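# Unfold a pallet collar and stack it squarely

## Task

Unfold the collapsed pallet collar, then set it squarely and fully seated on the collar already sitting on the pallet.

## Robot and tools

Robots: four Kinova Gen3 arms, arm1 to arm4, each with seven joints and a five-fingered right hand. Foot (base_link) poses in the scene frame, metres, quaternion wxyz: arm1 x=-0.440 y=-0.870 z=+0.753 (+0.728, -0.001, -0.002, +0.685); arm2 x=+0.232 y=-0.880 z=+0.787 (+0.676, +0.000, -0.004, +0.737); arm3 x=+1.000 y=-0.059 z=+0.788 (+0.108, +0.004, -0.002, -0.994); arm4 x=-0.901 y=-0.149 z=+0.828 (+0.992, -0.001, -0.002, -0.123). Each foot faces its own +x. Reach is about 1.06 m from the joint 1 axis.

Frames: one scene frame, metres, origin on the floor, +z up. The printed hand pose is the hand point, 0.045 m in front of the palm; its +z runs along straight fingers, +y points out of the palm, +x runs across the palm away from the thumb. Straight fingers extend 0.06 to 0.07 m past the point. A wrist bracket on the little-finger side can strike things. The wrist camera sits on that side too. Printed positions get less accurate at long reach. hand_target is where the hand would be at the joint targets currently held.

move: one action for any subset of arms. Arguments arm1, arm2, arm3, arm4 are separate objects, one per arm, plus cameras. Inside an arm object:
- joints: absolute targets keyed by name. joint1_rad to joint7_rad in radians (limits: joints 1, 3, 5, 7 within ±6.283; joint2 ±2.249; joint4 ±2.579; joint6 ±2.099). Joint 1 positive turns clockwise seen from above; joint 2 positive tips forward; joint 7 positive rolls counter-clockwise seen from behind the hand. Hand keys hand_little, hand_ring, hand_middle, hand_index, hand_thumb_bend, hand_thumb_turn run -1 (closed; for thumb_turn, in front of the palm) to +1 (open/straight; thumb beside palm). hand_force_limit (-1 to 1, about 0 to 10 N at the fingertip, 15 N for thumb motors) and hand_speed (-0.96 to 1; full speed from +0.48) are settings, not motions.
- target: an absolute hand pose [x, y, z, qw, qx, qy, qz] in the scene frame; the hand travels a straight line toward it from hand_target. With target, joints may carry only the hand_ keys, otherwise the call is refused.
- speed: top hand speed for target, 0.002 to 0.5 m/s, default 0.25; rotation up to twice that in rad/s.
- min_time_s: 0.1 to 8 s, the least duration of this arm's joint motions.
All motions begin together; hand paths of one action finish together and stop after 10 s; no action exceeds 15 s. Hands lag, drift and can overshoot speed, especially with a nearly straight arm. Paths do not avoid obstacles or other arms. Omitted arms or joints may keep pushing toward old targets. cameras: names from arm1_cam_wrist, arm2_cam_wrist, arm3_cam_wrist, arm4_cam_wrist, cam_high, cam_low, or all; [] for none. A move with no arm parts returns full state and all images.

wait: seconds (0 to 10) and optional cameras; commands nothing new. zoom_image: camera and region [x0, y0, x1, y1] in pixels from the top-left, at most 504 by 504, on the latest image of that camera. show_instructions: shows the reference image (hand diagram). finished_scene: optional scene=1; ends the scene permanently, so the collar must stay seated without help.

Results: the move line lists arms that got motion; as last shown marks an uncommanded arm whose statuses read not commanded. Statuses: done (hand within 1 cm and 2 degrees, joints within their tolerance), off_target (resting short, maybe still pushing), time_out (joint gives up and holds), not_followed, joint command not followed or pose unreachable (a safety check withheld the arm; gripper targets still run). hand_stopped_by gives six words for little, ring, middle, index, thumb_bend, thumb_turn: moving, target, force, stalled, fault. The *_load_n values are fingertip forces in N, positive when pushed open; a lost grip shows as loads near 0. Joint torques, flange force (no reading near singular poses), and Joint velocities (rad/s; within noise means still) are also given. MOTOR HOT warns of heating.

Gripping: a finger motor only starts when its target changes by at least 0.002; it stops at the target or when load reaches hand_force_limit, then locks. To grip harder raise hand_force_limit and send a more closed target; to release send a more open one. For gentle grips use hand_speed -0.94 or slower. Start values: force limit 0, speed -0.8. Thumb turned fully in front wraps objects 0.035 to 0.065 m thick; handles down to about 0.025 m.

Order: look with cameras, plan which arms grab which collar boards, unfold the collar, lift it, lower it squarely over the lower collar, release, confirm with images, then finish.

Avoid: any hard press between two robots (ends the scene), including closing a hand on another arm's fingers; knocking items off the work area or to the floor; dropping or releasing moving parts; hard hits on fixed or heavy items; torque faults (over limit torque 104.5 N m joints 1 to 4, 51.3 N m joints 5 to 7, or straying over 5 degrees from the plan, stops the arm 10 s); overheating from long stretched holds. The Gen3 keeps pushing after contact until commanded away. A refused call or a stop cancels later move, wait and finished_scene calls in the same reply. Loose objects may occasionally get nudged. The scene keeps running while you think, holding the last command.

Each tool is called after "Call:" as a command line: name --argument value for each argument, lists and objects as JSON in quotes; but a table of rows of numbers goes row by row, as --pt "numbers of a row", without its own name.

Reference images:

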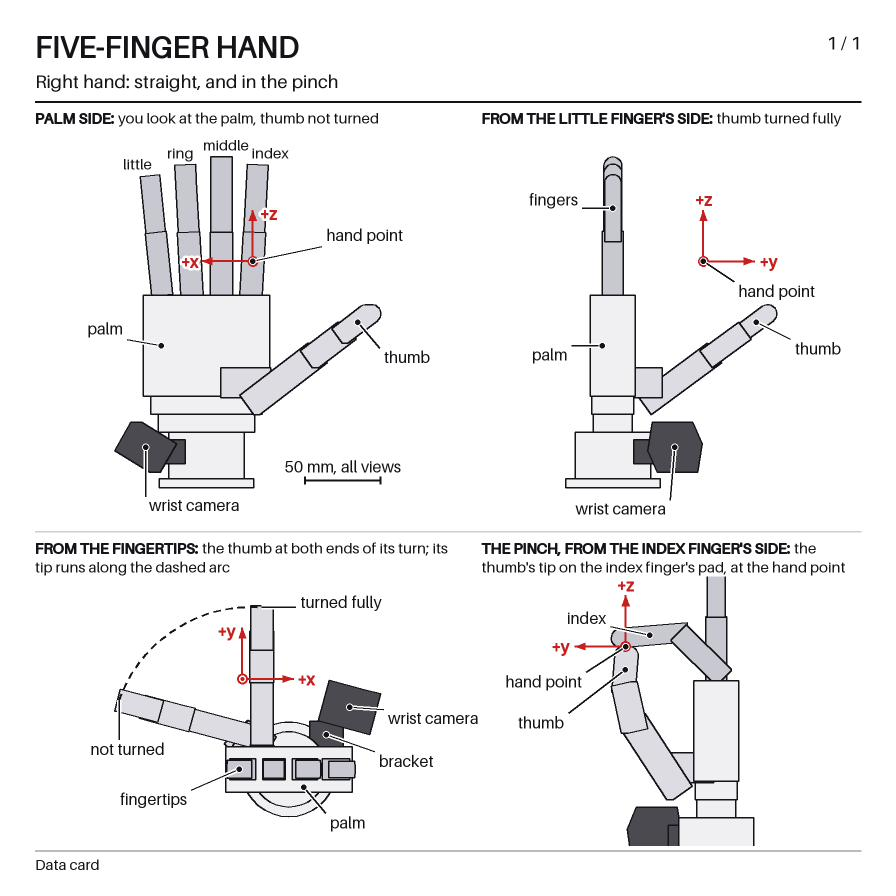

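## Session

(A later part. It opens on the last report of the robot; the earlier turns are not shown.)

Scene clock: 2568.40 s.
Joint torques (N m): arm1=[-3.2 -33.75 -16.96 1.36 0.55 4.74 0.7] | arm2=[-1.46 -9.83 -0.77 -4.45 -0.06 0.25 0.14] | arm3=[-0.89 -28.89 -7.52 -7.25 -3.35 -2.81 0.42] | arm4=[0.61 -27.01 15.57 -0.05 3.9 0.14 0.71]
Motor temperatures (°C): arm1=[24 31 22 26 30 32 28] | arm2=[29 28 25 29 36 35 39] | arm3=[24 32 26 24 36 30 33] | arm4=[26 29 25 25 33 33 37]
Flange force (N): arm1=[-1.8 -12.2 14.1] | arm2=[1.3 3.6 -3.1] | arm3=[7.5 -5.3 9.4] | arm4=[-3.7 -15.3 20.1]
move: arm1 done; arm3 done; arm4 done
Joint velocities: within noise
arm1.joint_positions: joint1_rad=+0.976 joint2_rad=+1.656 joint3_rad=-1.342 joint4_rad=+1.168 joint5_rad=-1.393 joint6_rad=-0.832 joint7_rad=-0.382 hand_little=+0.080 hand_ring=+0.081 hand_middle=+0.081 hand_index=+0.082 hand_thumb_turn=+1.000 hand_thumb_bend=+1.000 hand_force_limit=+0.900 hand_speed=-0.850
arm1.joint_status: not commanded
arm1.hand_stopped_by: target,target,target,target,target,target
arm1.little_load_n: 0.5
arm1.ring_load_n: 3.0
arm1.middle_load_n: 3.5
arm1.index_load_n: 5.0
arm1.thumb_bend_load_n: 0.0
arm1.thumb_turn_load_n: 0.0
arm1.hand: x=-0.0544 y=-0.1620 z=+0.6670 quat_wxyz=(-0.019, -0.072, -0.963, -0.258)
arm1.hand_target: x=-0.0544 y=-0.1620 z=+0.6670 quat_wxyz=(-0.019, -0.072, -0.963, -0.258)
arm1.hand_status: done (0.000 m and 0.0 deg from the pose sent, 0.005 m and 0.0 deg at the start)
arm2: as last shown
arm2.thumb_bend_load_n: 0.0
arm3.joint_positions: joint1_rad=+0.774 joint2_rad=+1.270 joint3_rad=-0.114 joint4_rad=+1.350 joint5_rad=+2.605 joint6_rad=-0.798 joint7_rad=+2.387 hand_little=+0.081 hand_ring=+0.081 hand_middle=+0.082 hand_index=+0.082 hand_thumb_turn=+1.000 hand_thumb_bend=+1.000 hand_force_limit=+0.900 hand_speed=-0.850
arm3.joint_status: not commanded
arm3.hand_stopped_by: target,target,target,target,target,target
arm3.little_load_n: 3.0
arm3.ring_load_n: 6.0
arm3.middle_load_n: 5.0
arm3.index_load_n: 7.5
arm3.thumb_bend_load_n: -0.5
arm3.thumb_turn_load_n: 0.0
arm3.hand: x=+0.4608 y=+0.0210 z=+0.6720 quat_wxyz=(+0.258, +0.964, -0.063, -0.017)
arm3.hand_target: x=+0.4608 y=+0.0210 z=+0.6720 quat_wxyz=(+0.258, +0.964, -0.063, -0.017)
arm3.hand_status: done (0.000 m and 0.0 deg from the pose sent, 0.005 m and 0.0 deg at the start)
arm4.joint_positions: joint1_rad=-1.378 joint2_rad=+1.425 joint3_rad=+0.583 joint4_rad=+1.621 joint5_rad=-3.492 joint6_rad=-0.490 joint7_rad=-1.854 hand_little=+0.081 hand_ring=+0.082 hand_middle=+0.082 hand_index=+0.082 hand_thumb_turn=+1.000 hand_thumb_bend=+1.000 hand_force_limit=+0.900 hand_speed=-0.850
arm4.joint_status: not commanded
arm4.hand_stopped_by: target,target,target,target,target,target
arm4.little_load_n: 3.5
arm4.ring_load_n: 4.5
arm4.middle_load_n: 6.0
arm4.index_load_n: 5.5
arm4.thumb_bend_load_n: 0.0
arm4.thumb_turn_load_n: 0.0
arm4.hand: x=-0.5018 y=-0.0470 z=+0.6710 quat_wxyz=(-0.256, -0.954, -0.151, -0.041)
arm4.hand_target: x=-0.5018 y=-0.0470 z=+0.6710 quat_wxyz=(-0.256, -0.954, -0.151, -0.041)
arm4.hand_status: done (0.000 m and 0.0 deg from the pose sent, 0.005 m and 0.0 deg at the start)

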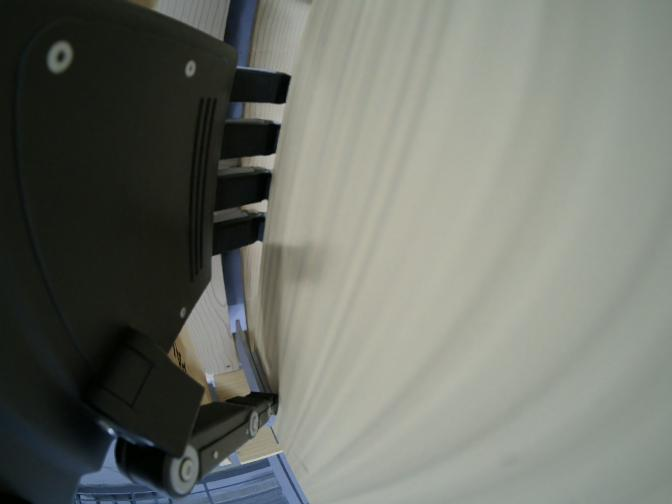

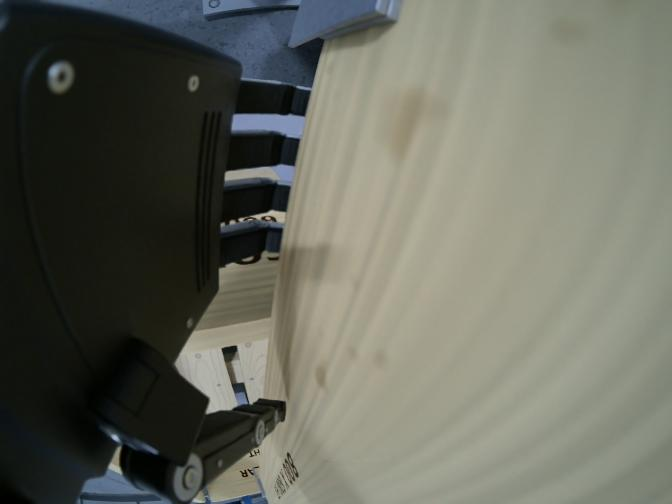

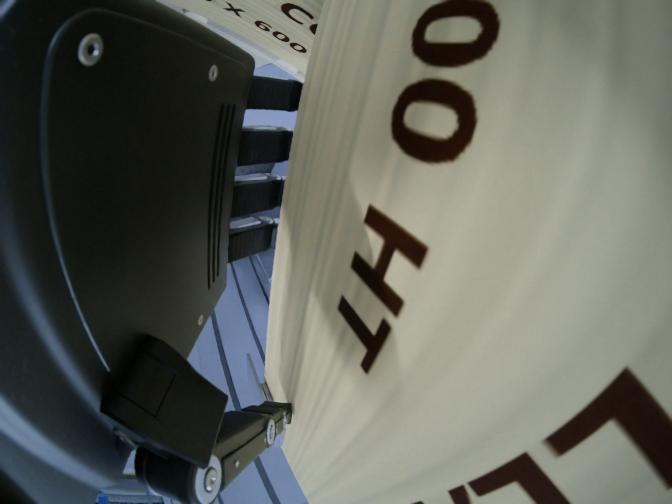

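Call:
move --arm3 '{"target": [0.4608, 0.021, 0.667, 0.2583, 0.9639, -0.0632, -0.0169], "speed": 0.02}' --arm4 '{"target": [-0.5018, -0.0470, 0.666, 0.2556, 0.9540, 0.1511, 0.0405], "speed": 0.02}' --arm1 '{"target": [-0.0544, -0.162, 0.662, 0.0193, 0.0718, 0.9632, 0.2581], "speed": 0.02}'

Call:
move --arm3 '{"target": [0.4608, 0.021, 0.662, 0.2583, 0.9639, -0.0632, -0.0169], "speed": 0.02}' --arm4 '{"target": [-0.5018, -0.0470, 0.661, 0.2556, 0.9540, 0.1511, 0.0405], "speed": 0.02}' --arm1 '{"target": [-0.0544, -0.162, 0.657, 0.0193, 0.0718, 0.9632, 0.2581], "speed": 0.02}' --cameras '["cam_low", "cam_high"]'

Scene clock: 2577.03 s.
Joint torques (N m): arm1=[-3.18 -33.73 -16.89 1.58 0.53 4.71 0.75] | arm2=[-1.47 -9.84 -0.84 -4.38 0.03 0.28 0.12] | arm3=[-0.87 -28.59 -7.39 -7.19 -3.26 -2.62 0.39] | arm4=[0.77 -26.3 15.01 0 3.73 0.27 0.7]
Motor temperatures (°C): arm1=[24 31 22 26 30 32 28] | arm2=[29 28 25 29 36 35 39] | arm3=[24 32 26 24 36 30 33] | arm4=[26 29 25 25 33 33 37]
Flange force (N): arm1=[-1.8 -11.9 14.3] | arm2=[1.5 3.7 -3.3] | arm3=[7.5 -4.9 8.6] | arm4=[-3.7 -14.6 17.9]
move: arm1 done; arm3 done; arm4 done
Joint velocities: within noise
arm1.joint_positions: joint1_rad=+0.975 joint2_rad=+1.664 joint3_rad=-1.339 joint4_rad=+1.163 joint5_rad=-1.388 joint6_rad=-0.826 joint7_rad=-0.381 hand_little=+0.080 hand_ring=+0.081 hand_middle=+0.081 hand_index=+0.082 hand_thumb_turn=+1.000 hand_thumb_bend=+1.000 hand_force_limit=+0.900 hand_speed=-0.850
arm1.joint_status: not commanded
arm1.hand_stopped_by: target,target,target,target,target,target
arm1.little_load_n: 0.5
arm1.ring_load_n: 2.5
arm1.middle_load_n: 3.5
arm1.index_load_n: 5.0
arm1.thumb_bend_load_n: 0.0
arm1.thumb_turn_load_n: 0.0
arm1.hand: x=-0.0544 y=-0.1620 z=+0.6620 quat_wxyz=(-0.019, -0.072, -0.963, -0.258)
arm1.hand_target: x=-0.0544 y=-0.1620 z=+0.6620 quat_wxyz=(-0.019, -0.072, -0.963, -0.258)
arm1.hand_status: done (0.000 m and 0.0 deg from the pose sent, 0.005 m and 0.0 deg at the start)
arm2: as last shown
arm2.thumb_bend_load_n: -0.5
arm3.joint_positions: joint1_rad=+0.774 joint2_rad=+1.280 joint3_rad=-0.115 joint4_rad=+1.344 joint5_rad=+2.605 joint6_rad=-0.794 joint7_rad=+2.390 hand_little=+0.081 hand_ring=+0.081 hand_middle=+0.082 hand_index=+0.082 hand_thumb_turn=+1.000 hand_thumb_bend=+1.000 hand_force_limit=+0.900 hand_speed=-0.850
arm3.joint_status: not commanded
arm3.hand_stopped_by: target,target,target,target,target,target
arm3.little_load_n: 3.0
arm3.ring_load_n: 5.5
arm3.middle_load_n: 4.5
arm3.index_load_n: 7.0
arm3.thumb_bend_load_n: -0.5
arm3.thumb_turn_load_n: 0.0
arm3.hand: x=+0.4608 y=+0.0210 z=+0.6670 quat_wxyz=(+0.258, +0.964, -0.063, -0.017)
arm3.hand_target: x=+0.4608 y=+0.0210 z=+0.6670 quat_wxyz=(+0.258, +0.964, -0.063, -0.017)
arm3.hand_status: done (0.000 m and 0.0 deg from the pose sent, 0.005 m and 0.0 deg at the start)
arm4.joint_positions: joint1_rad=-1.377 joint2_rad=+1.436 joint3_rad=+0.581 joint4_rad=+1.614 joint5_rad=-3.495 joint6_rad=-0.487 joint7_rad=-1.857 hand_little=+0.081 hand_ring=+0.082 hand_middle=+0.082 hand_index=+0.082 hand_thumb_turn=+1.000 hand_thumb_bend=+1.000 hand_force_limit=+0.900 hand_speed=-0.850
arm4.joint_status: not commanded
arm4.hand_stopped_by: target,target,target,target,target,target
arm4.little_load_n: 3.5
arm4.ring_load_n: 4.0
arm4.middle_load_n: 5.0
arm4.index_load_n: 5.5
arm4.thumb_bend_load_n: 0.0
arm4.thumb_turn_load_n: 0.0
arm4.hand: x=-0.5018 y=-0.0470 z=+0.6660 quat_wxyz=(-0.256, -0.954, -0.151, -0.041)
arm4.hand_target: x=-0.5018 y=-0.0470 z=+0.6660 quat_wxyz=(-0.256, -0.954, -0.151, -0.041)
arm4.hand_status: done (0.000 m and 0.0 deg from the pose sent, 0.005 m and 0.0 deg at the start)
pictures: none

Scene clock: 2578.00 s.
Joint torques (N m): arm1=[-1.51 -23.89 -9.93 -0.26 0.17 1.95 0.59] | arm2=[-1.48 -9.88 -0.77 -4.41 -0.1 0.26 0.14] | arm3=[-0.39 -19.49 -2.89 -4.25 -0.65 -0.71 0.52] | arm4=[0.54 -17.82 4.91 1.1 0.95 -0.41 0.44]
Motor temperatures (°C): arm1=[24 31 22 26 30 32 28] | arm2=[29 28 25 29 36 35 39] | arm3=[24 32 26 24 36 30 33] | arm4=[26 29 25 25 33 33 37]
Flange force (N): arm1=[2.3 -6.7 -2.6] | arm2=[1.5 3.6 -3.0] | arm3=[3.9 4.1 -5.5] | arm4=[3.1 -2.5 -1.9]
move: arm1 done; arm3 done; arm4 done
Joint velocities: within noise
arm1.joint_positions: joint1_rad=+0.973 joint2_rad=+1.672 joint3_rad=-1.336 joint4_rad=+1.158 joint5_rad=-1.384 joint6_rad=-0.820 joint7_rad=-0.380 hand_little=+0.080 hand_ring=+0.081 hand_middle=+0.081 hand_index=+0.081 hand_thumb_turn=+1.000 hand_thumb_bend=+1.000 hand_force_limit=+0.900 hand_speed=-0.850
arm1.joint_status: not commanded
arm1.hand_stopped_by: target,target,target,target,target,target
arm1.little_load_n: 0.0
arm1.ring_load_n: 0.0
arm1.middle_load_n: 0.0
arm1.index_load_n: 0.0
arm1.thumb_bend_load_n: 0.5
arm1.thumb_turn_load_n: 0.0
arm1.hand: x=-0.0544 y=-0.1620 z=+0.6570 quat_wxyz=(-0.019, -0.072, -0.963, -0.258)
arm1.hand_target: x=-0.0544 y=-0.1620 z=+0.6570 quat_wxyz=(-0.019, -0.072, -0.963, -0.258)
arm1.hand_status: done (0.000 m and 0.0 deg from the pose sent, 0.005 m and 0.0 deg at the start)
arm2.joint_positions: joint1_rad=+1.034 joint2_rad=+0.345 joint3_rad=-0.428 joint4_rad=+2.170 joint5_rad=+0.225 joint6_rad=+0.676 joint7_rad=+0.652 hand_little=+1.000 hand_ring=+1.000 hand_middle=+1.000 hand_index=+1.000 hand_thumb_turn=-1.000 hand_thumb_bend=+0.300 hand_force_limit=+0.200 hand_speed=+0.000
arm2.joint_status: not commanded
arm2.hand_stopped_by: target,target,fault,target,target,target
arm2.little_load_n: -0.5
arm2.ring_load_n: 0.0
arm2.middle_load_n: 0.0
arm2.index_load_n: 0.0
arm2.thumb_bend_load_n: 0.0
arm2.thumb_turn_load_n: 0.0
arm2.hand: x=+0.4200 y=-0.7000 z=+0.9000 quat_wxyz=(+0.000, +0.990, +0.144, +0.000)
arm2.hand_target: x=+0.4200 y=-0.7000 z=+0.9000 quat_wxyz=(+0.000, +0.990, +0.144, +0.000)
arm2.hand_status: not commanded
arm3.joint_positions: joint1_rad=+0.774 joint2_rad=+1.291 joint3_rad=-0.115 joint4_rad=+1.338 joint5_rad=+2.604 joint6_rad=-0.790 joint7_rad=+2.393 hand_little=+0.080 hand_ring=+0.081 hand_middle=+0.081 hand_index=+0.081 hand_thumb_turn=+1.000 hand_thumb_bend=+1.000 hand_force_limit=+0.900 hand_speed=-0.850
arm3.joint_status: not commanded
arm3.hand_stopped_by: target,target,target,target,target,target
arm3.little_load_n: 0.0
arm3.ring_load_n: 0.0
arm3.middle_load_n: 0.5
arm3.index_load_n: 0.5
arm3.thumb_bend_load_n: -0.5
arm3.thumb_turn_load_n: 0.0
arm3.hand: x=+0.4607 y=+0.0210 z=+0.6620 quat_wxyz=(+0.258, +0.964, -0.063, -0.017)
arm3.hand_target: x=+0.4608 y=+0.0210 z=+0.6620 quat_wxyz=(+0.258, +0.964, -0.063, -0.017)
arm3.hand_status: done (0.000 m and 0.0 deg from the pose sent, 0.005 m and 0.0 deg at the start)
arm4.joint_positions: joint1_rad=-1.376 joint2_rad=+1.446 joint3_rad=+0.578 joint4_rad=+1.606 joint5_rad=-3.497 joint6_rad=-0.485 joint7_rad=-1.860 hand_little=+0.081 hand_ring=+0.081 hand_middle=+0.081 hand_index=+0.081 hand_thumb_turn=+1.000 hand_thumb_bend=+1.000 hand_force_limit=+0.900 hand_speed=-0.850
arm4.joint_status: not commanded
arm4.hand_stopped_by: target,target,target,target,target,target
arm4.little_load_n: 0.0
arm4.ring_load_n: 0.0
arm4.middle_load_n: 0.5
arm4.index_load_n: 0.5
arm4.thumb_bend_load_n: 0.0
arm4.thumb_turn_load_n: 0.0
arm4.hand: x=-0.5018 y=-0.0470 z=+0.6610 quat_wxyz=(-0.256, -0.954, -0.151, -0.040)
arm4.hand_target: x=-0.5018 y=-0.0470 z=+0.6610 quat_wxyz=(-0.256, -0.954, -0.151, -0.040)
arm4.hand_status: done (0.000 m and 0.0 deg from the pose sent, 0.005 m and 0.0 deg at the start)
pictures: cam_high, cam_low

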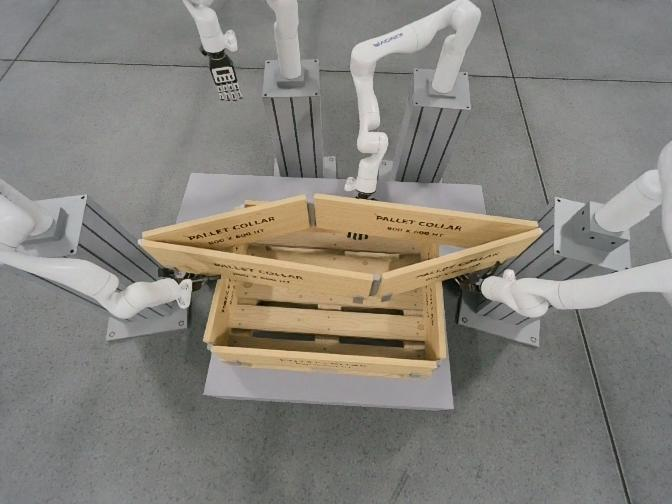

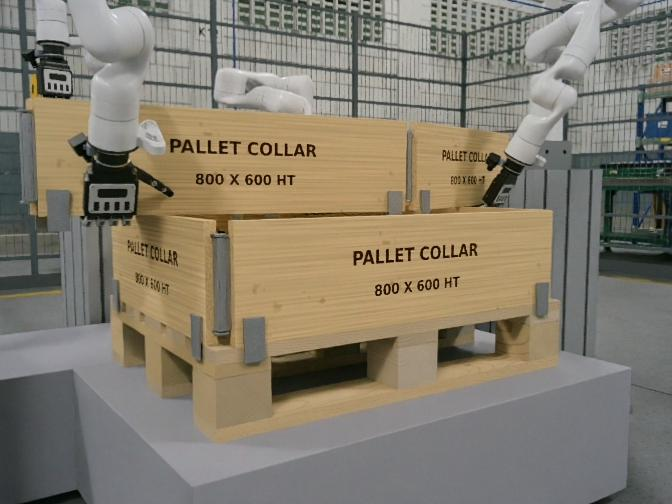

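Call:
move --arm3 '{"target": [0.4608, 0.021, 0.657, 0.2583, 0.9639, -0.0632, -0.0169], "speed": 0.03, "joints": {"hand_little": 0.17, "hand_ring": 0.17, "hand_middle": 0.17, "hand_index": 0.17, "hand_speed": -0.5}}' --arm4 '{"target": [-0.5018, -0.0470, 0.656, 0.2556, 0.9540, 0.1511, 0.0405], "speed": 0.03, "joints": {"hand_little": 0.17, "hand_ring": 0.17, "hand_middle": 0.17, "hand_index": 0.17, "hand_speed": -0.5}}' --arm1 '{"target": [-0.0544, -0.162, 0.653, 0.0193, 0.0718, 0.9632, 0.2581], "speed": 0.03, "joints": {"hand_little": 0.17, "hand_ring": 0.17, "hand_middle": 0.17, "hand_index": 0.17, "hand_speed": -0.5}}'

Call:
move --arm3 '{"target": [0.473, 0.115, 0.657, 0.2583, 0.9639, -0.0632, -0.0169], "speed": 0.1}' --arm4 '{"target": [-0.5200, 0.009, 0.656, 0.2556, 0.9540, 0.1511, 0.0405], "speed": 0.08}' --arm1 '{"target": [-0.0620, -0.213, 0.653, 0.0193, 0.0718, 0.9632, 0.2581], "speed": 0.06}'

Call:
move --arm3 '{"target": [0.53, 0.13, 0.95, 0.2583, 0.9639, -0.0632, -0.0169], "speed": 0.25}' --arm4 '{"target": [-0.5200, 0.020, 0.72, 0.2556, 0.9540, 0.1511, 0.0405], "speed": 0.15}' --arm1 '{"target": [-0.0620, -0.215, 0.72, 0.0193, 0.0718, 0.9632, 0.2581], "speed": 0.15}' --cameras '["all"]'

Scene clock: 2597.63 s.
Joint torques (N m): arm1=[-1.39 -24.02 -9.9 -0.36 0.21 1.82 0.58] | arm2=[-1.49 -9.84 -0.73 -4.41 -0.11 0.3 0.14] | arm3=[-0.42 -19.44 -2.9 -4.21 -0.64 -0.71 0.53] | arm4=[0.48 -17.9 4.86 1.22 0.95 -0.39 0.41]
Motor temperatures (°C): arm1=[24 31 21 26 30 32 28] | arm2=[29 28 25 29 36 35 39] | arm3=[24 32 26 24 36 30 33] | arm4=[26 29 25 25 33 33 37]
Flange force (N): arm1=[2.5 -6.9 -2.6] | arm2=[1.4 3.7 -3.0] | arm3=[3.9 4.2 -5.7] | arm4=[3.6 -2.7 -1.6]
move: arm1 done; arm3 done; arm4 done
Joint velocities: within noise
arm1.joint_positions: joint1_rad=+0.972 joint2_rad=+1.678 joint3_rad=-1.333 joint4_rad=+1.154 joint5_rad=-1.380 joint6_rad=-0.815 joint7_rad=-0.379 hand_little=+0.170 hand_ring=+0.170 hand_middle=+0.170 hand_index=+0.170 hand_thumb_turn=+1.000 hand_thumb_bend=+1.000 hand_force_limit=+0.900 hand_speed=-0.500
arm1.joint_status: all done
arm1.hand_stopped_by: target,target,target,target,target,target
arm1.little_load_n: 0.0
arm1.ring_load_n: 0.0
arm1.middle_load_n: 0.0
arm1.index_load_n: 0.0
arm1.thumb_bend_load_n: 0.5
arm1.thumb_turn_load_n: 0.0
arm1.hand: x=-0.0544 y=-0.1620 z=+0.6530 quat_wxyz=(-0.019, -0.072, -0.963, -0.258)
arm1.hand_target: x=-0.0544 y=-0.1620 z=+0.6530 quat_wxyz=(-0.019, -0.072, -0.963, -0.258)
arm1.hand_status: done (0.000 m and 0.0 deg from the pose sent, 0.004 m and 0.0 deg at the start)
arm2: as last shown
arm2.little_load_n: 0.0
arm3.joint_positions: joint1_rad=+0.775 joint2_rad=+1.302 joint3_rad=-0.116 joint4_rad=+1.331 joint5_rad=+2.604 joint6_rad=-0.787 joint7_rad=+2.395 hand_little=+0.170 hand_ring=+0.170 hand_middle=+0.170 hand_index=+0.170 hand_thumb_turn=+1.000 hand_thumb_bend=+1.000 hand_force_limit=+0.900 hand_speed=-0.500
arm3.joint_status: all done
arm3.hand_stopped_by: target,target,target,target,target,target
arm3.little_load_n: 0.0
arm3.ring_load_n: 0.0
arm3.middle_load_n: 0.0
arm3.index_load_n: 0.0
arm3.thumb_bend_load_n: 0.0
arm3.thumb_turn_load_n: 0.0
arm3.hand: x=+0.4608 y=+0.0210 z=+0.6570 quat_wxyz=(+0.258, +0.964, -0.063, -0.017)
arm3.hand_target: x=+0.4608 y=+0.0210 z=+0.6570 quat_wxyz=(+0.258, +0.964, -0.063, -0.017)
arm3.hand_status: done (0.000 m and 0.0 deg from the pose sent, 0.005 m and 0.0 deg at the start)
arm4.joint_positions: joint1_rad=-1.374 joint2_rad=+1.457 joint3_rad=+0.575 joint4_rad=+1.598 joint5_rad=-3.499 joint6_rad=-0.482 joint7_rad=-1.863 hand_little=+0.170 hand_ring=+0.170 hand_middle=+0.170 hand_index=+0.170 hand_thumb_turn=+1.000 hand_thumb_bend=+1.000 hand_force_limit=+0.900 hand_speed=-0.500
arm4.joint_status: all done
arm4.hand_stopped_by: target,target,target,target,target,target
arm4.little_load_n: 0.0
arm4.ring_load_n: 0.0
arm4.middle_load_n: 0.0
arm4.index_load_n: 0.0
arm4.thumb_bend_load_n: 0.0
arm4.thumb_turn_load_n: 0.0
arm4.hand: x=-0.5018 y=-0.0470 z=+0.6560 quat_wxyz=(-0.256, -0.954, -0.151, -0.041)
arm4.hand_target: x=-0.5018 y=-0.0470 z=+0.6560 quat_wxyz=(-0.256, -0.954, -0.151, -0.041)
arm4.hand_status: done (0.000 m and 0.0 deg from the pose sent, 0.005 m and 0.0 deg at the start)
pictures: none

Scene clock: 2599.10 s.
Joint torques (N m): arm1=[14.14 6.27 18.26 1.18 -5.03 -14.17 -1.2] | arm2=[-1.48 -9.87 -0.94 -4.47 -0.07 0.24 0.09] | arm3=[-0.34 -20.49 -2.4 -5.07 -0.73 -0.75 0.52] | arm4=[-0.36 -19.44 4.33 0.16 0.71 -0.68 0.25]
Motor temperatures (°C): arm1=[24 31 21 26 30 32 28] | arm2=[29 28 25 29 36 35 39] | arm3=[24 32 26 24 36 30 33] | arm4=[26 29 25 25 33 33 37]
Flange force (N): arm1=[6.6 48.9 -12.9] | arm2=[1.5 3.8 -3.0] | arm3=[5.3 5.7 -4.7] | arm4=[3.3 -1.1 0.3]
move: arm1 done; arm3 done; arm4 done
Joint velocities: within noise
arm1.joint_positions: joint1_rad=+1.087 joint2_rad=+1.661 joint3_rad=-1.299 joint4_rad=+1.365 joint5_rad=-1.282 joint6_rad=-0.813 joint7_rad=-0.515 hand_little=+0.170 hand_ring=+0.170 hand_middle=+0.170 hand_index=+0.170 hand_thumb_turn=+1.000 hand_thumb_bend=+1.000 hand_force_limit=+0.900 hand_speed=-0.500
arm1.joint_status: not commanded
arm1.hand_stopped_by: target,target,target,target,target,target
arm1.little_load_n: 0.0
arm1.ring_load_n: 0.0
arm1.middle_load_n: 0.0
arm1.index_load_n: 0.5
arm1.thumb_bend_load_n: 0.0
arm1.thumb_turn_load_n: 0.0
arm1.hand: x=-0.0620 y=-0.2130 z=+0.6530 quat_wxyz=(-0.019, -0.072, -0.963, -0.258)
arm1.hand_target: x=-0.0620 y=-0.2130 z=+0.6530 quat_wxyz=(-0.019, -0.072, -0.963, -0.258)
arm1.hand_status: done (0.000 m and 0.0 deg from the pose sent, 0.052 m and 0.0 deg at the start)
arm2: as last shown
arm2.ring_load_n: 0.5
arm3.joint_positions: joint1_rad=+0.887 joint2_rad=+1.360 joint3_rad=-0.059 joint4_rad=+1.128 joint5_rad=+2.662 joint6_rad=-0.978 joint7_rad=+2.430 hand_little=+0.170 hand_ring=+0.170 hand_middle=+0.170 hand_index=+0.170 hand_thumb_turn=+1.000 hand_thumb_bend=+1.000 hand_force_limit=+0.900 hand_speed=-0.500
arm3.joint_status: not commanded
arm3.hand_stopped_by: target,target,target,target,target,target
arm3.little_load_n: 0.0
arm3.ring_load_n: 0.5
arm3.middle_load_n: 0.0
arm3.index_load_n: 0.0
arm3.thumb_bend_load_n: 0.0
arm3.thumb_turn_load_n: 0.0
arm3.hand: x=+0.4730 y=+0.1150 z=+0.6570 quat_wxyz=(+0.258, +0.964, -0.063, -0.017)
arm3.hand_target: x=+0.4730 y=+0.1150 z=+0.6570 quat_wxyz=(+0.258, +0.964, -0.063, -0.017)
arm3.hand_status: done (0.000 m and 0.0 deg from the pose sent, 0.095 m and 0.0 deg at the start)
arm4.joint_positions: joint1_rad=-1.468 joint2_rad=+1.472 joint3_rad=+0.592 joint4_rad=+1.503 joint5_rad=-3.514 joint6_rad=-0.610 joint7_rad=-1.946 hand_little=+0.170 hand_ring=+0.170 hand_middle=+0.170 hand_index=+0.170 hand_thumb_turn=+1.000 hand_thumb_bend=+1.000 hand_force_limit=+0.900 hand_speed=-0.500
arm4.joint_status: not commanded
arm4.hand_stopped_by: target,target,target,target,target,target
arm4.little_load_n: 0.0
arm4.ring_load_n: 0.0
arm4.middle_load_n: 0.0
arm4.index_load_n: -0.5
arm4.thumb_bend_load_n: -0.5
arm4.thumb_turn_load_n: 0.0
arm4.hand: x=-0.5200 y=+0.0090 z=+0.6560 quat_wxyz=(-0.256, -0.954, -0.151, -0.041)
arm4.hand_target: x=-0.5200 y=+0.0090 z=+0.6560 quat_wxyz=(-0.256, -0.954, -0.151, -0.041)
arm4.hand_status: done (0.000 m and 0.0 deg from the pose sent, 0.059 m and 0.0 deg at the start)
pictures: none

Scene clock: 2600.87 s.
Joint torques (N m): arm1=[0.15 -22.59 -10.38 -1.03 0.3 1.03 0.29] | arm2=[-1.52 -9.83 -0.87 -4.32 -0.04 0.28 0.11] | arm3=[-0.35 -17.63 -1.91 -7 -0.95 -0.65 0.53] | arm4=[-0.34 -19.35 4.42 -0.55 0.8 -0.66 0.29]
Motor temperatures (°C): arm1=[24 31 21 26 30 32 28] | arm2=[29 28 25 29 36 35 39] | arm3=[24 32 26 24 36 30 33] | arm4=[26 29 25 25 33 33 37]
Flange force (N): arm1=[2.2 -3.9 2.4] | arm2=[1.8 3.7 -3.3] | arm3=[6.0 5.0 -1.0] | arm4=[3.1 -1.0 -0.2]
move: arm1 done; arm3 done; arm4 done
Joint velocities: within noise
arm1.joint_positions: joint1_rad=+1.108 joint2_rad=+1.554 joint3_rad=-1.355 joint4_rad=+1.424 joint5_rad=-1.374 joint6_rad=-0.886 joint7_rad=-0.508 hand_little=+0.170 hand_ring=+0.170 hand_middle=+0.170 hand_index=+0.170 hand_thumb_turn=+1.000 hand_thumb_bend=+1.000 hand_force_limit=+0.900 hand_speed=-0.500
arm1.joint_status: not commanded
arm1.hand_stopped_by: target,target,target,target,target,target
arm1.little_load_n: 0.0
arm1.ring_load_n: 0.0
arm1.middle_load_n: 0.0
arm1.index_load_n: 0.0
arm1.thumb_bend_load_n: 0.0
arm1.thumb_turn_load_n: 0.0
arm1.hand: x=-0.0620 y=-0.2150 z=+0.7200 quat_wxyz=(-0.019, -0.072, -0.963, -0.258)
arm1.hand_target: x=-0.0620 y=-0.2150 z=+0.7200 quat_wxyz=(-0.019, -0.072, -0.963, -0.258)
arm1.hand_status: done (0.000 m and 0.0 deg from the pose sent, 0.067 m and 0.0 deg at the start)
arm2: as last shown
arm2.ring_load_n: 0.0
arm3.joint_positions: joint1_rad=+0.957 joint2_rad=+0.792 joint3_rad=-0.027 joint4_rad=+1.331 joint5_rad=+2.717 joint6_rad=-1.341 joint7_rad=+2.327 hand_little=+0.170 hand_ring=+0.170 hand_middle=+0.170 hand_index=+0.170 hand_thumb_turn=+1.000 hand_thumb_bend=+1.000 hand_force_limit=+0.900 hand_speed=-0.500
arm3.joint_status: not commanded
arm3.hand_stopped_by: target,target,target,target,target,target
arm3.little_load_n: 0.0
arm3.ring_load_n: 0.0
arm3.middle_load_n: 0.0
arm3.index_load_n: 0.0
arm3.thumb_bend_load_n: -0.5
arm3.thumb_turn_load_n: 0.0
arm3.hand: x=+0.5300 y=+0.1300 z=+0.9500 quat_wxyz=(+0.258, +0.964, -0.063, -0.017)
arm3.hand_target: x=+0.5300 y=+0.1300 z=+0.9500 quat_wxyz=(+0.258, +0.964, -0.063, -0.017)
arm3.hand_status: done (0.000 m and 0.0 deg from the pose sent, 0.299 m and 0.0 deg at the start)
arm4.joint_positions: joint1_rad=-1.498 joint2_rad=+1.344 joint3_rad=+0.633 joint4_rad=+1.558 joint5_rad=-3.483 joint6_rad=-0.685 joint7_rad=-1.925 hand_little=+0.170 hand_ring=+0.170 hand_middle=+0.170 hand_index=+0.170 hand_thumb_turn=+1.000 hand_thumb_bend=+1.000 hand_force_limit=+0.900 hand_speed=-0.500
arm4.joint_status: not commanded
arm4.hand_stopped_by: target,target,target,target,target,target
arm4.little_load_n: 0.0
arm4.ring_load_n: 0.0
arm4.middle_load_n: 0.0
arm4.index_load_n: 0.0
arm4.thumb_bend_load_n: -0.5
arm4.thumb_turn_load_n: 0.0
arm4.hand: x=-0.5200 y=+0.0200 z=+0.7200 quat_wxyz=(-0.256, -0.954, -0.151, -0.041)
arm4.hand_target: x=-0.5200 y=+0.0200 z=+0.7200 quat_wxyz=(-0.256, -0.954, -0.151, -0.041)
arm4.hand_status: done (0.000 m and 0.0 deg from the pose sent, 0.065 m and 0.0 deg at the start)
pictures: arm1_cam_wrist, arm2_cam_wrist, arm3_cam_wrist, arm4_cam_wrist, cam_high, cam_low

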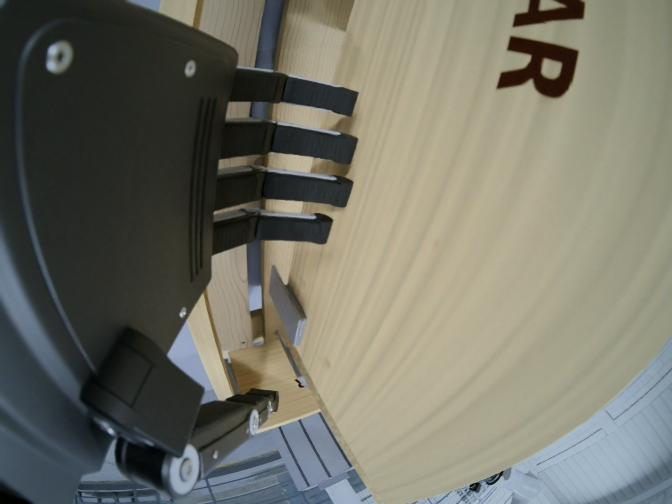

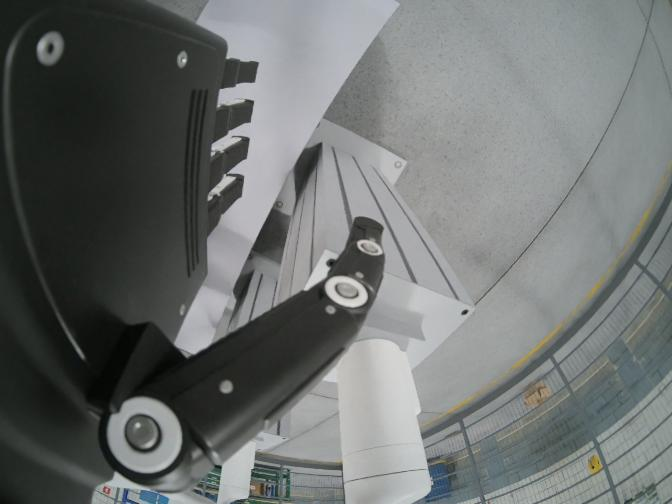

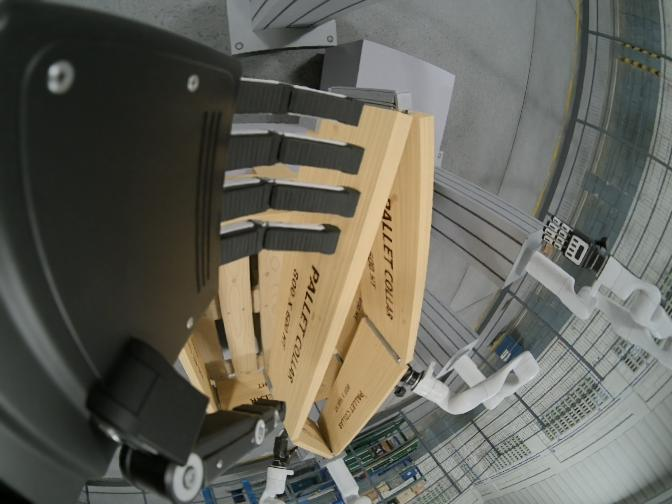

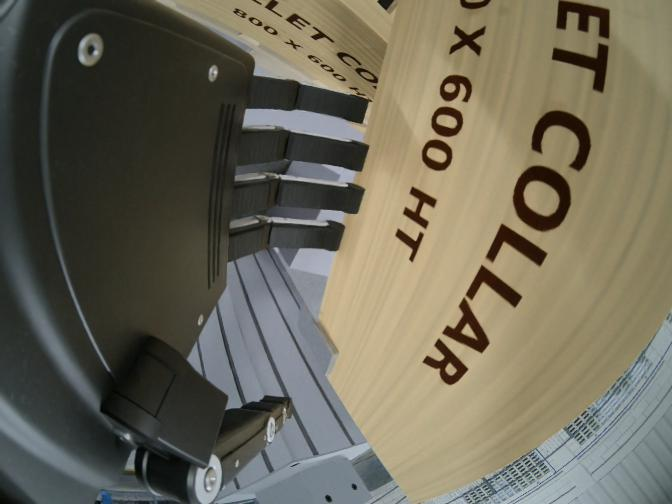

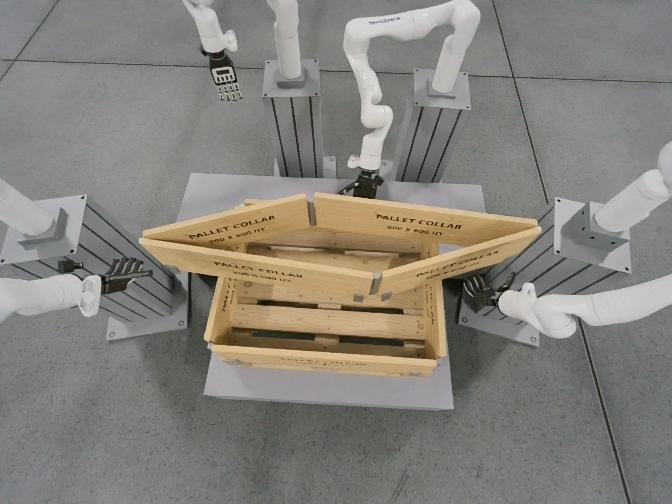

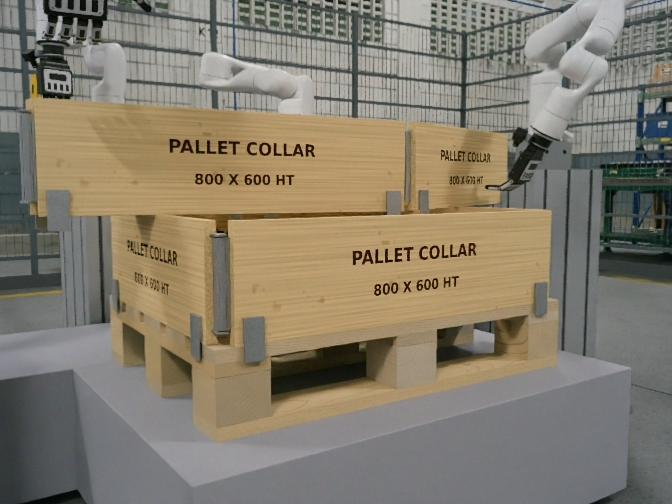

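Call:
move --arm3 '{"target": [0.50, 0.0, 1.0, 0, 0.7373, -0.6756, 0], "speed": 0.3}' --arm4 '{"target": [-0.338, 0.075, 0.72, 0.2556, 0.9540, 0.1511, 0.0405], "speed": 0.15}' --arm1 '{"target": [-0.277, -0.178, 0.72, 0.0193, 0.0718, 0.9632, 0.2581], "speed": 0.15}'

Call:
move --arm3 '{"target": [0.515, -0.125, 0.95, -0.0405, -0.1511, 0.9540, 0.2556], "speed": 0.3}' --arm4 '{"target": [-0.336, 0.060, 0.656, 0.2556, 0.9540, 0.1511, 0.0405], "speed": 0.1}' --arm1 '{"target": [-0.276, -0.173, 0.654, 0.0193, 0.0718, 0.9632, 0.2581], "speed": 0.1}' --cameras '["arm1_cam_wrist", "arm3_cam_wrist", "arm4_cam_wrist", "cam_high"]'

Scene clock: 2645.63 s.
Joint torques (N m): arm1=[-3.08 -22.25 -12.94 -1.04 1.95 2.83 0.57] | arm2=[-1.5 -9.89 -0.8 -4.38 -0.09 0.31 0.1] | arm3=[-0.49 -11.69 -0.1 -7.99 0.01 0.22 0.5] | arm4=[-0.36 -25.08 3.25 -3.63 1.13 -0.67 0.24]
Motor temperatures (°C): arm1=[24 31 22 26 30 32 28] | arm2=[29 28 25 29 36 35 39] | arm3=[24 32 26 24 36 30 33] | arm4=[26 29 24 24 33 33 37]
Flange force (N): arm1=[-3.2 -10.6 -0.9] | arm2=[1.6 3.7 -3.0] | arm3=[1.0 -7.2 -2.1] | arm4=[6.6 -2.4 0.4]
move: arm1 done; arm3 done; arm4 done
Joint velocities: within noise
arm1.joint_positions: joint1_rad=+0.776 joint2_rad=+1.553 joint3_rad=-1.363 joint4_rad=+1.635 joint5_rad=-1.104 joint6_rad=-1.084 joint7_rad=-1.111 hand_little=+0.170 hand_ring=+0.170 hand_middle=+0.170 hand_index=+0.170 hand_thumb_turn=+1.000 hand_thumb_bend=+1.000 hand_force_limit=+0.900 hand_speed=-0.500
arm1.joint_status: not commanded
arm1.hand_stopped_by: target,target,target,target,target,target
arm1.little_load_n: 0.0
arm1.ring_load_n: 0.0
arm1.middle_load_n: 1.0
arm1.index_load_n: 0.0
arm1.thumb_bend_load_n: 0.0
arm1.thumb_turn_load_n: 0.0
arm1.hand: x=-0.2770 y=-0.1780 z=+0.7200 quat_wxyz=(-0.019, -0.072, -0.963, -0.258)
arm1.hand_target: x=-0.2770 y=-0.1780 z=+0.7200 quat_wxyz=(-0.019, -0.072, -0.963, -0.258)
arm1.hand_status: done (0.000 m and 0.0 deg from the pose sent, 0.218 m and 0.0 deg at the start)
arm2: as last shown
arm2.middle_load_n: 0.5
arm3.joint_positions: joint1_rad=-0.034 joint2_rad=+0.384 joint3_rad=+0.373 joint4_rad=+1.673 joint5_rad=+2.991 joint6_rad=-1.105 joint7_rad=+0.253 hand_little=+0.170 hand_ring=+0.170 hand_middle=+0.170 hand_index=+0.170 hand_thumb_turn=+1.000 hand_thumb_bend=+1.000 hand_force_limit=+0.900 hand_speed=-0.500
arm3.joint_status: not commanded
arm3.hand_stopped_by: target,target,target,target,target,target
arm3.little_load_n: 0.0
arm3.ring_load_n: 0.0
arm3.middle_load_n: 0.0
arm3.index_load_n: 0.0
arm3.thumb_bend_load_n: 0.0
arm3.thumb_turn_load_n: 0.0
arm3.hand: x=+0.5000 y=+0.0000 z=+1.0000 quat_wxyz=(+0.000, +0.737, -0.676, +0.000)
arm3.hand_target: x=+0.5000 y=+0.0000 z=+1.0000 quat_wxyz=(+0.000, +0.737, -0.676, +0.000)
arm3.hand_status: done (0.000 m and 0.0 deg from the pose sent, 0.142 m and 82.2 deg at the start)
arm4.joint_positions: joint1_rad=-1.155 joint2_rad=+1.580 joint3_rad=+0.710 joint4_rad=+0.664 joint5_rad=-3.419 joint6_rad=-1.205 joint7_rad=-1.928 hand_little=+0.170 hand_ring=+0.170 hand_middle=+0.170 hand_index=+0.170 hand_thumb_turn=+1.000 hand_thumb_bend=+1.000 hand_force_limit=+0.900 hand_speed=-0.500
arm4.joint_status: not commanded
arm4.hand_stopped_by: target,target,target,target,target,target
arm4.little_load_n: 0.0
arm4.ring_load_n: 0.0
arm4.middle_load_n: 0.0
arm4.index_load_n: 0.0
arm4.thumb_bend_load_n: 0.0
arm4.thumb_turn_load_n: 0.0
arm4.hand: x=-0.3380 y=+0.0750 z=+0.7200 quat_wxyz=(-0.256, -0.954, -0.151, -0.040)
arm4.hand_target: x=-0.3380 y=+0.0750 z=+0.7200 quat_wxyz=(-0.256, -0.954, -0.151, -0.040)
arm4.hand_status: done (0.000 m and 0.0 deg from the pose sent, 0.190 m and 0.0 deg at the start)
pictures: none

Scene clock: 2648.60 s.
Joint torques (N m): arm1=[0.2 -21.41 -9.99 0.16 0.77 0.4 0.27] | arm2=[-1.44 -9.91 -0.88 -4.42 -0.06 0.27 0.12] | arm3=[-0.61 -14.97 3.99 -5.96 1.03 0.06 0.52] | arm4=[-3.47 -21.45 -0.74 -1.92 -0.82 -2.34 0.2]
Motor temperatures (°C): arm1=[24 31 22 26 30 32 28] | arm2=[29 28 25 29 36 35 39] | arm3=[24 32 26 24 36 30 33] | arm4=[26 29 24 24 33 33 37]
Flange force (N): arm1=[0.6 -4.2 2.4] | arm2=[1.5 3.5 -2.8] | arm3=[-6.3 3.3 -2.6] | arm4=[15.6 1.3 1.1]
move: arm1 done; arm3 done; arm4 done
Joint velocities: within noise
arm1.joint_positions: joint1_rad=+0.756 joint2_rad=+1.666 joint3_rad=-1.300 joint4_rad=+1.565 joint5_rad=-0.992 joint6_rad=-1.019 joint7_rad=-1.122 hand_little=+0.170 hand_ring=+0.170 hand_middle=+0.170 hand_index=+0.170 hand_thumb_turn=+1.000 hand_thumb_bend=+1.000 hand_force_limit=+0.900 hand_speed=-0.500
arm1.joint_status: not commanded
arm1.hand_stopped_by: target,target,target,target,target,target
arm1.little_load_n: 0.0
arm1.ring_load_n: 0.0
arm1.middle_load_n: 0.0
arm1.index_load_n: 0.0
arm1.thumb_bend_load_n: 0.0
arm1.thumb_turn_load_n: 0.0
arm1.hand: x=-0.2760 y=-0.1730 z=+0.6540 quat_wxyz=(-0.019, -0.072, -0.963, -0.258)
arm1.hand_target: x=-0.2760 y=-0.1730 z=+0.6540 quat_wxyz=(-0.019, -0.072, -0.963, -0.258)
arm1.hand_status: done (0.000 m and 0.0 deg from the pose sent, 0.066 m and 0.0 deg at the start)
arm2: as last shown
arm2.middle_load_n: 0.0
arm3.joint_positions: joint1_rad=-0.854 joint2_rad=+0.869 joint3_rad=+0.850 joint4_rad=+1.530 joint5_rad=+3.042 joint6_rad=-1.007 joint7_rad=-1.622 hand_little=+0.170 hand_ring=+0.170 hand_middle=+0.170 hand_index=+0.170 hand_thumb_turn=+1.000 hand_thumb_bend=+1.000 hand_force_limit=+0.900 hand_speed=-0.500
arm3.joint_status: not commanded
arm3.hand_stopped_by: target,target,target,target,target,target
arm3.little_load_n: 0.0
arm3.ring_load_n: 0.0
arm3.middle_load_n: 0.0
arm3.index_load_n: 0.0
arm3.thumb_bend_load_n: 0.0
arm3.thumb_turn_load_n: 0.0
arm3.hand: x=+0.5150 y=-0.1250 z=+0.9500 quat_wxyz=(+0.040, +0.151, -0.954, -0.256)
arm3.hand_target: x=+0.5150 y=-0.1250 z=+0.9500 quat_wxyz=(+0.040, +0.151, -0.954, -0.256)
arm3.hand_status: done (0.000 m and 0.0 deg from the pose sent, 0.135 m and 81.8 deg at the start)
arm4.joint_positions: joint1_rad=-1.118 joint2_rad=+1.697 joint3_rad=+0.704 joint4_rad=+0.585 joint5_rad=-3.428 joint6_rad=-1.161 joint7_rad=-1.963 hand_little=+0.170 hand_ring=+0.170 hand_middle=+0.170 hand_index=+0.170 hand_thumb_turn=+1.000 hand_thumb_bend=+1.000 hand_force_limit=+0.900 hand_speed=-0.500
arm4.joint_status: not commanded
arm4.hand_stopped_by: target,target,target,target,target,target
arm4.little_load_n: 0.0
arm4.ring_load_n: 0.0
arm4.middle_load_n: 0.0
arm4.index_load_n: 0.0
arm4.thumb_bend_load_n: 0.0
arm4.thumb_turn_load_n: 0.0
arm4.hand: x=-0.3360 y=+0.0600 z=+0.6560 quat_wxyz=(-0.256, -0.954, -0.151, -0.040)
arm4.hand_target: x=-0.3360 y=+0.0600 z=+0.6560 quat_wxyz=(-0.256, -0.954, -0.151, -0.041)
arm4.hand_status: done (0.000 m and 0.0 deg from the pose sent, 0.066 m and 0.0 deg at the start)

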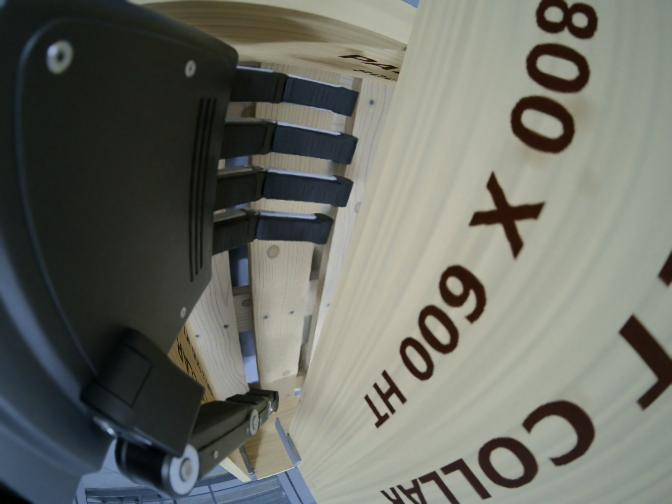

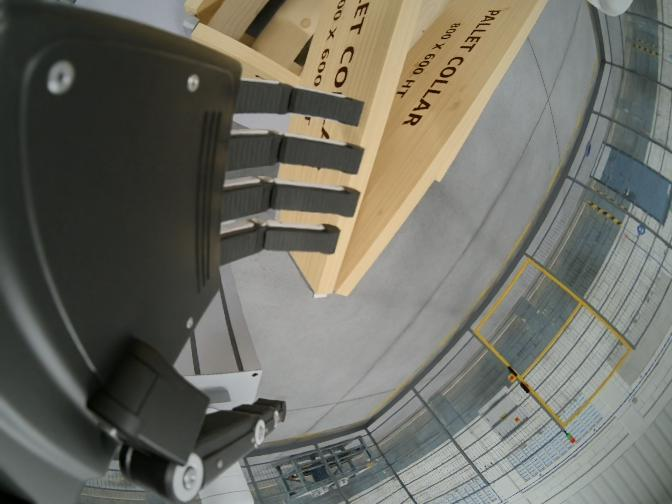

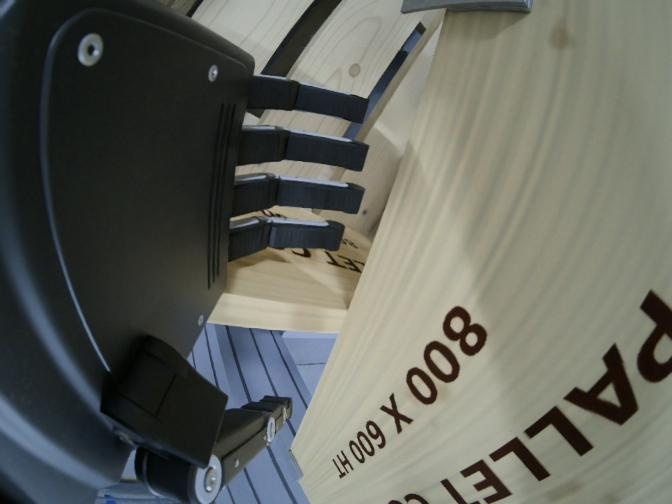

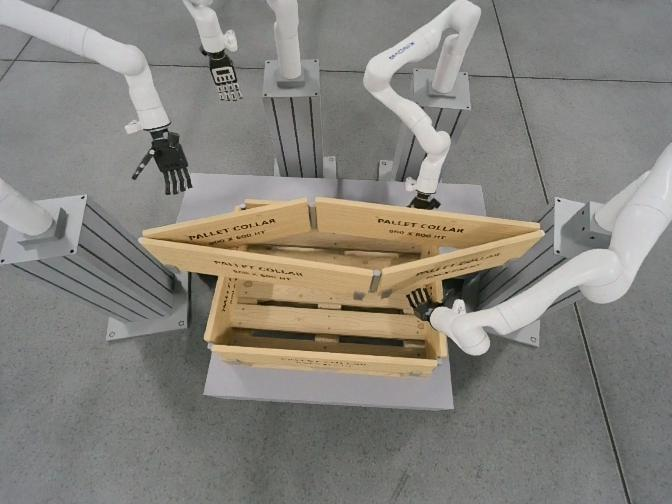

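Call:
zoom_image --camera "arm4_cam_wrist" --region '[220, 0, 520, 300]'

Call:
zoom_image --camera "arm1_cam_wrist" --region '[220, 0, 520, 300]'

Scaled by 1.680 from the camera's image (finer frame: 960x720).

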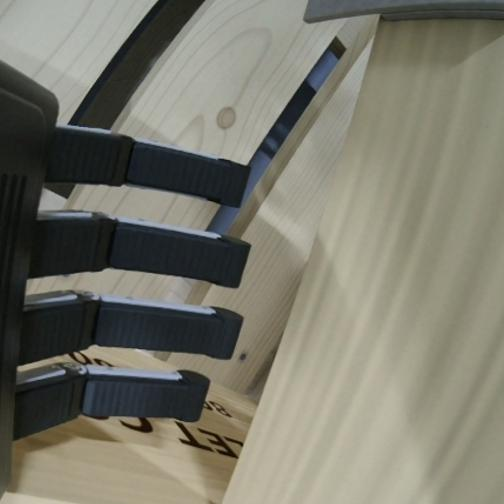

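Scaled by 1.680 from the camera's image (finer frame: 960x720).

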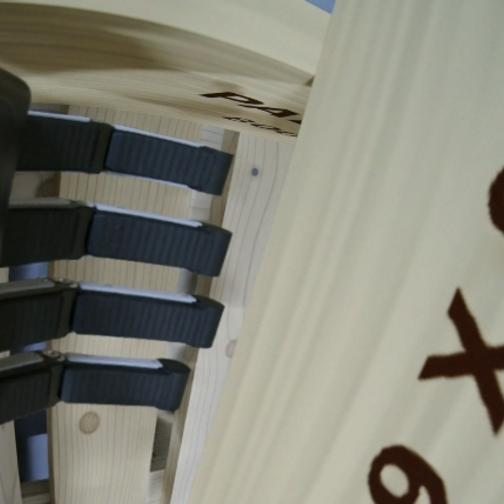

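Call:
move --arm3 '{"target": [0.515, -0.125, 0.700, -0.0405, -0.1511, 0.9540, 0.2556], "speed": 0.2}' --arm4 '{"target": [-0.3222, 0.0175, 0.656, 0.2556, 0.9540, 0.1511, 0.0405], "speed": 0.05}' --arm1 '{"target": [-0.2704, -0.1355, 0.654, 0.0193, 0.0718, 0.9632, 0.2581], "speed": 0.05}' --cameras '["arm1_cam_wrist", "arm3_cam_wrist", "arm4_cam_wrist"]'

Scene clock: 2691.17 s.
Joint torques (N m): arm1=[0.17 -22.69 -9.84 -0.17 0.71 0.56 0.27] | arm2=[-1.46 -9.87 -0.8 -4.34 -0.01 0.29 0.15] | arm3=[-0.64 -17.18 4.45 -2.61 0.69 -0.1 0.53] | arm4=[-0.41 -24.55 3.44 -3.04 1.07 -0.62 0.24]
Motor temperatures (°C): arm1=[24 30 21 26 30 32 28] | arm2=[29 28 25 29 36 35 39] | arm3=[24 31 26 24 36 30 33] | arm4=[26 29 24 24 33 33 37]
Flange force (N): arm1=[0.7 -4.3 1.9] | arm2=[1.5 3.4 -3.1] | arm3=[-3.6 4.1 -5.0] | arm4=[6.6 -2.2 1.4]
move: arm1 done; arm3 done; arm4 done
Joint velocities: within noise
arm1.joint_positions: joint1_rad=+0.699 joint2_rad=+1.666 joint3_rad=-1.312 joint4_rad=+1.416 joint5_rad=-1.060 joint6_rad=-0.977 joint7_rad=-1.021 hand_little=+0.170 hand_ring=+0.170 hand_middle=+0.170 hand_index=+0.170 hand_thumb_turn=+1.000 hand_thumb_bend=+1.000 hand_force_limit=+0.900 hand_speed=-0.500
arm1.joint_status: not commanded
arm1.hand_stopped_by: target,target,target,target,target,target
arm1.little_load_n: 0.0
arm1.ring_load_n: 0.0
arm1.middle_load_n: 0.0
arm1.index_load_n: 0.0
arm1.thumb_bend_load_n: 0.0
arm1.thumb_turn_load_n: 0.0
arm1.hand: x=-0.2704 y=-0.1355 z=+0.6540 quat_wxyz=(-0.019, -0.072, -0.963, -0.258)
arm1.hand_target: x=-0.2704 y=-0.1355 z=+0.6540 quat_wxyz=(-0.019, -0.072, -0.963, -0.258)
arm1.hand_status: done (0.000 m and 0.0 deg from the pose sent, 0.038 m and 0.0 deg at the start)
arm2: as last shown
arm3.joint_positions: joint1_rad=-0.760 joint2_rad=+1.311 joint3_rad=+0.657 joint4_rad=+1.528 joint5_rad=+2.888 joint6_rad=-0.607 joint7_rad=-1.740 hand_little=+0.170 hand_ring=+0.170 hand_middle=+0.170 hand_index=+0.170 hand_thumb_turn=+1.000 hand_thumb_bend=+1.000 hand_force_limit=+0.900 hand_speed=-0.500
arm3.joint_status: not commanded
arm3.hand_stopped_by: target,target,target,target,target,target
arm3.little_load_n: 0.5
arm3.ring_load_n: 0.0
arm3.middle_load_n: 0.0
arm3.index_load_n: 0.0
arm3.thumb_bend_load_n: 0.0
arm3.thumb_turn_load_n: 0.0
arm3.hand: x=+0.5150 y=-0.1250 z=+0.7000 quat_wxyz=(+0.041, +0.151, -0.954, -0.256)
arm3.hand_target: x=+0.5150 y=-0.1250 z=+0.7000 quat_wxyz=(+0.041, +0.151, -0.954, -0.256)
arm3.hand_status: done (0.000 m and 0.0 deg from the pose sent, 0.250 m and 0.0 deg at the start)
arm4.joint_positions: joint1_rad=-1.088 joint2_rad=+1.664 joint3_rad=+0.698 joint4_rad=+0.708 joint5_rad=-3.424 joint6_rad=-1.057 joint7_rad=-1.895 hand_little=+0.170 hand_ring=+0.170 hand_middle=+0.170 hand_index=+0.170 hand_thumb_turn=+1.000 hand_thumb_bend=+1.000 hand_force_limit=+0.900 hand_speed=-0.500
arm4.joint_status: not commanded
arm4.hand_stopped_by: target,target,target,target,target,target
arm4.little_load_n: 0.0
arm4.ring_load_n: 0.5
arm4.middle_load_n: 0.0
arm4.index_load_n: 0.0
arm4.thumb_bend_load_n: 0.0
arm4.thumb_turn_load_n: 0.0
arm4.hand: x=-0.3222 y=+0.0175 z=+0.6560 quat_wxyz=(-0.256, -0.954, -0.151, -0.040)
arm4.hand_target: x=-0.3222 y=+0.0175 z=+0.6560 quat_wxyz=(-0.256, -0.954, -0.151, -0.040)
arm4.hand_status: done (0.000 m and 0.0 deg from the pose sent, 0.045 m and 0.0 deg at the start)

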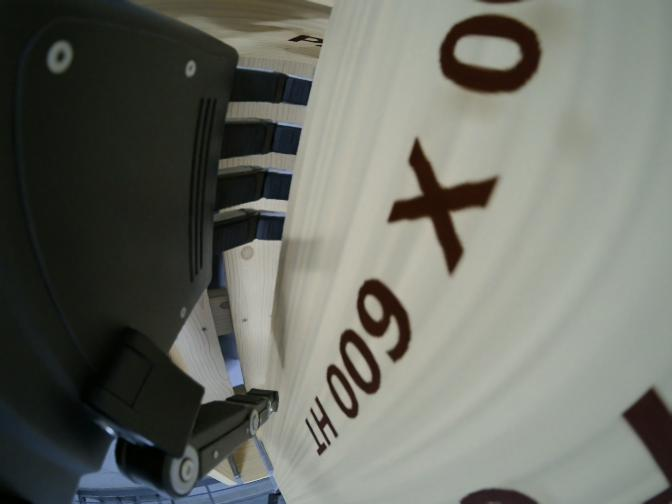

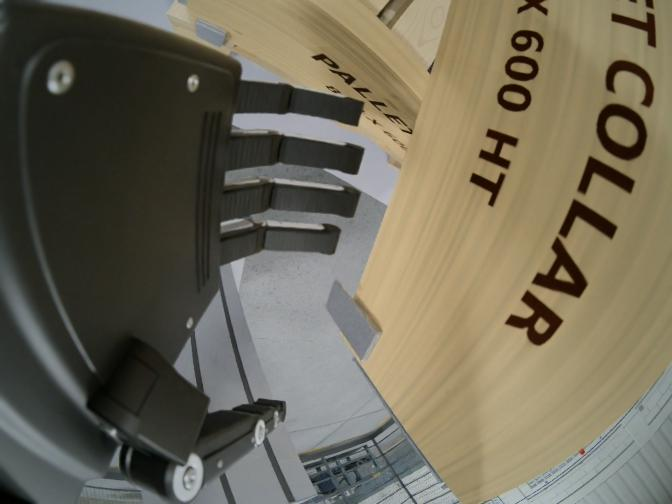

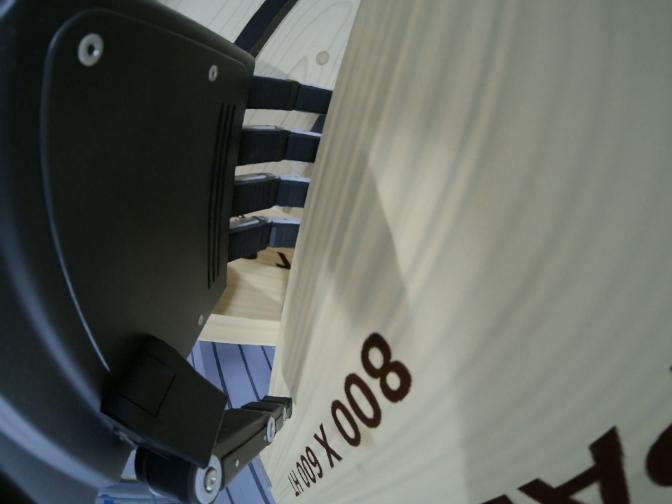

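Call:
zoom_image --camera "arm3_cam_wrist" --region '[160, 0, 480, 320]'

Scaled by 1.575 from the camera's image (finer frame: 960x720).

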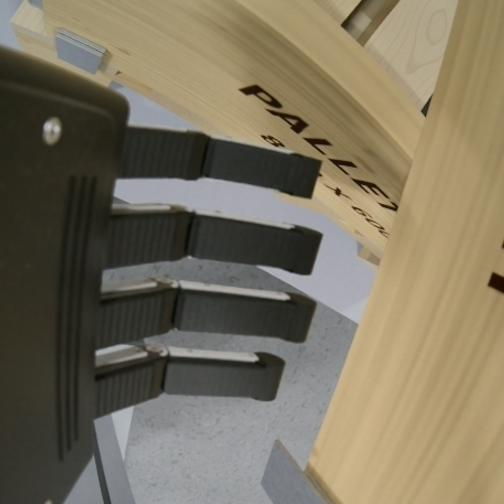

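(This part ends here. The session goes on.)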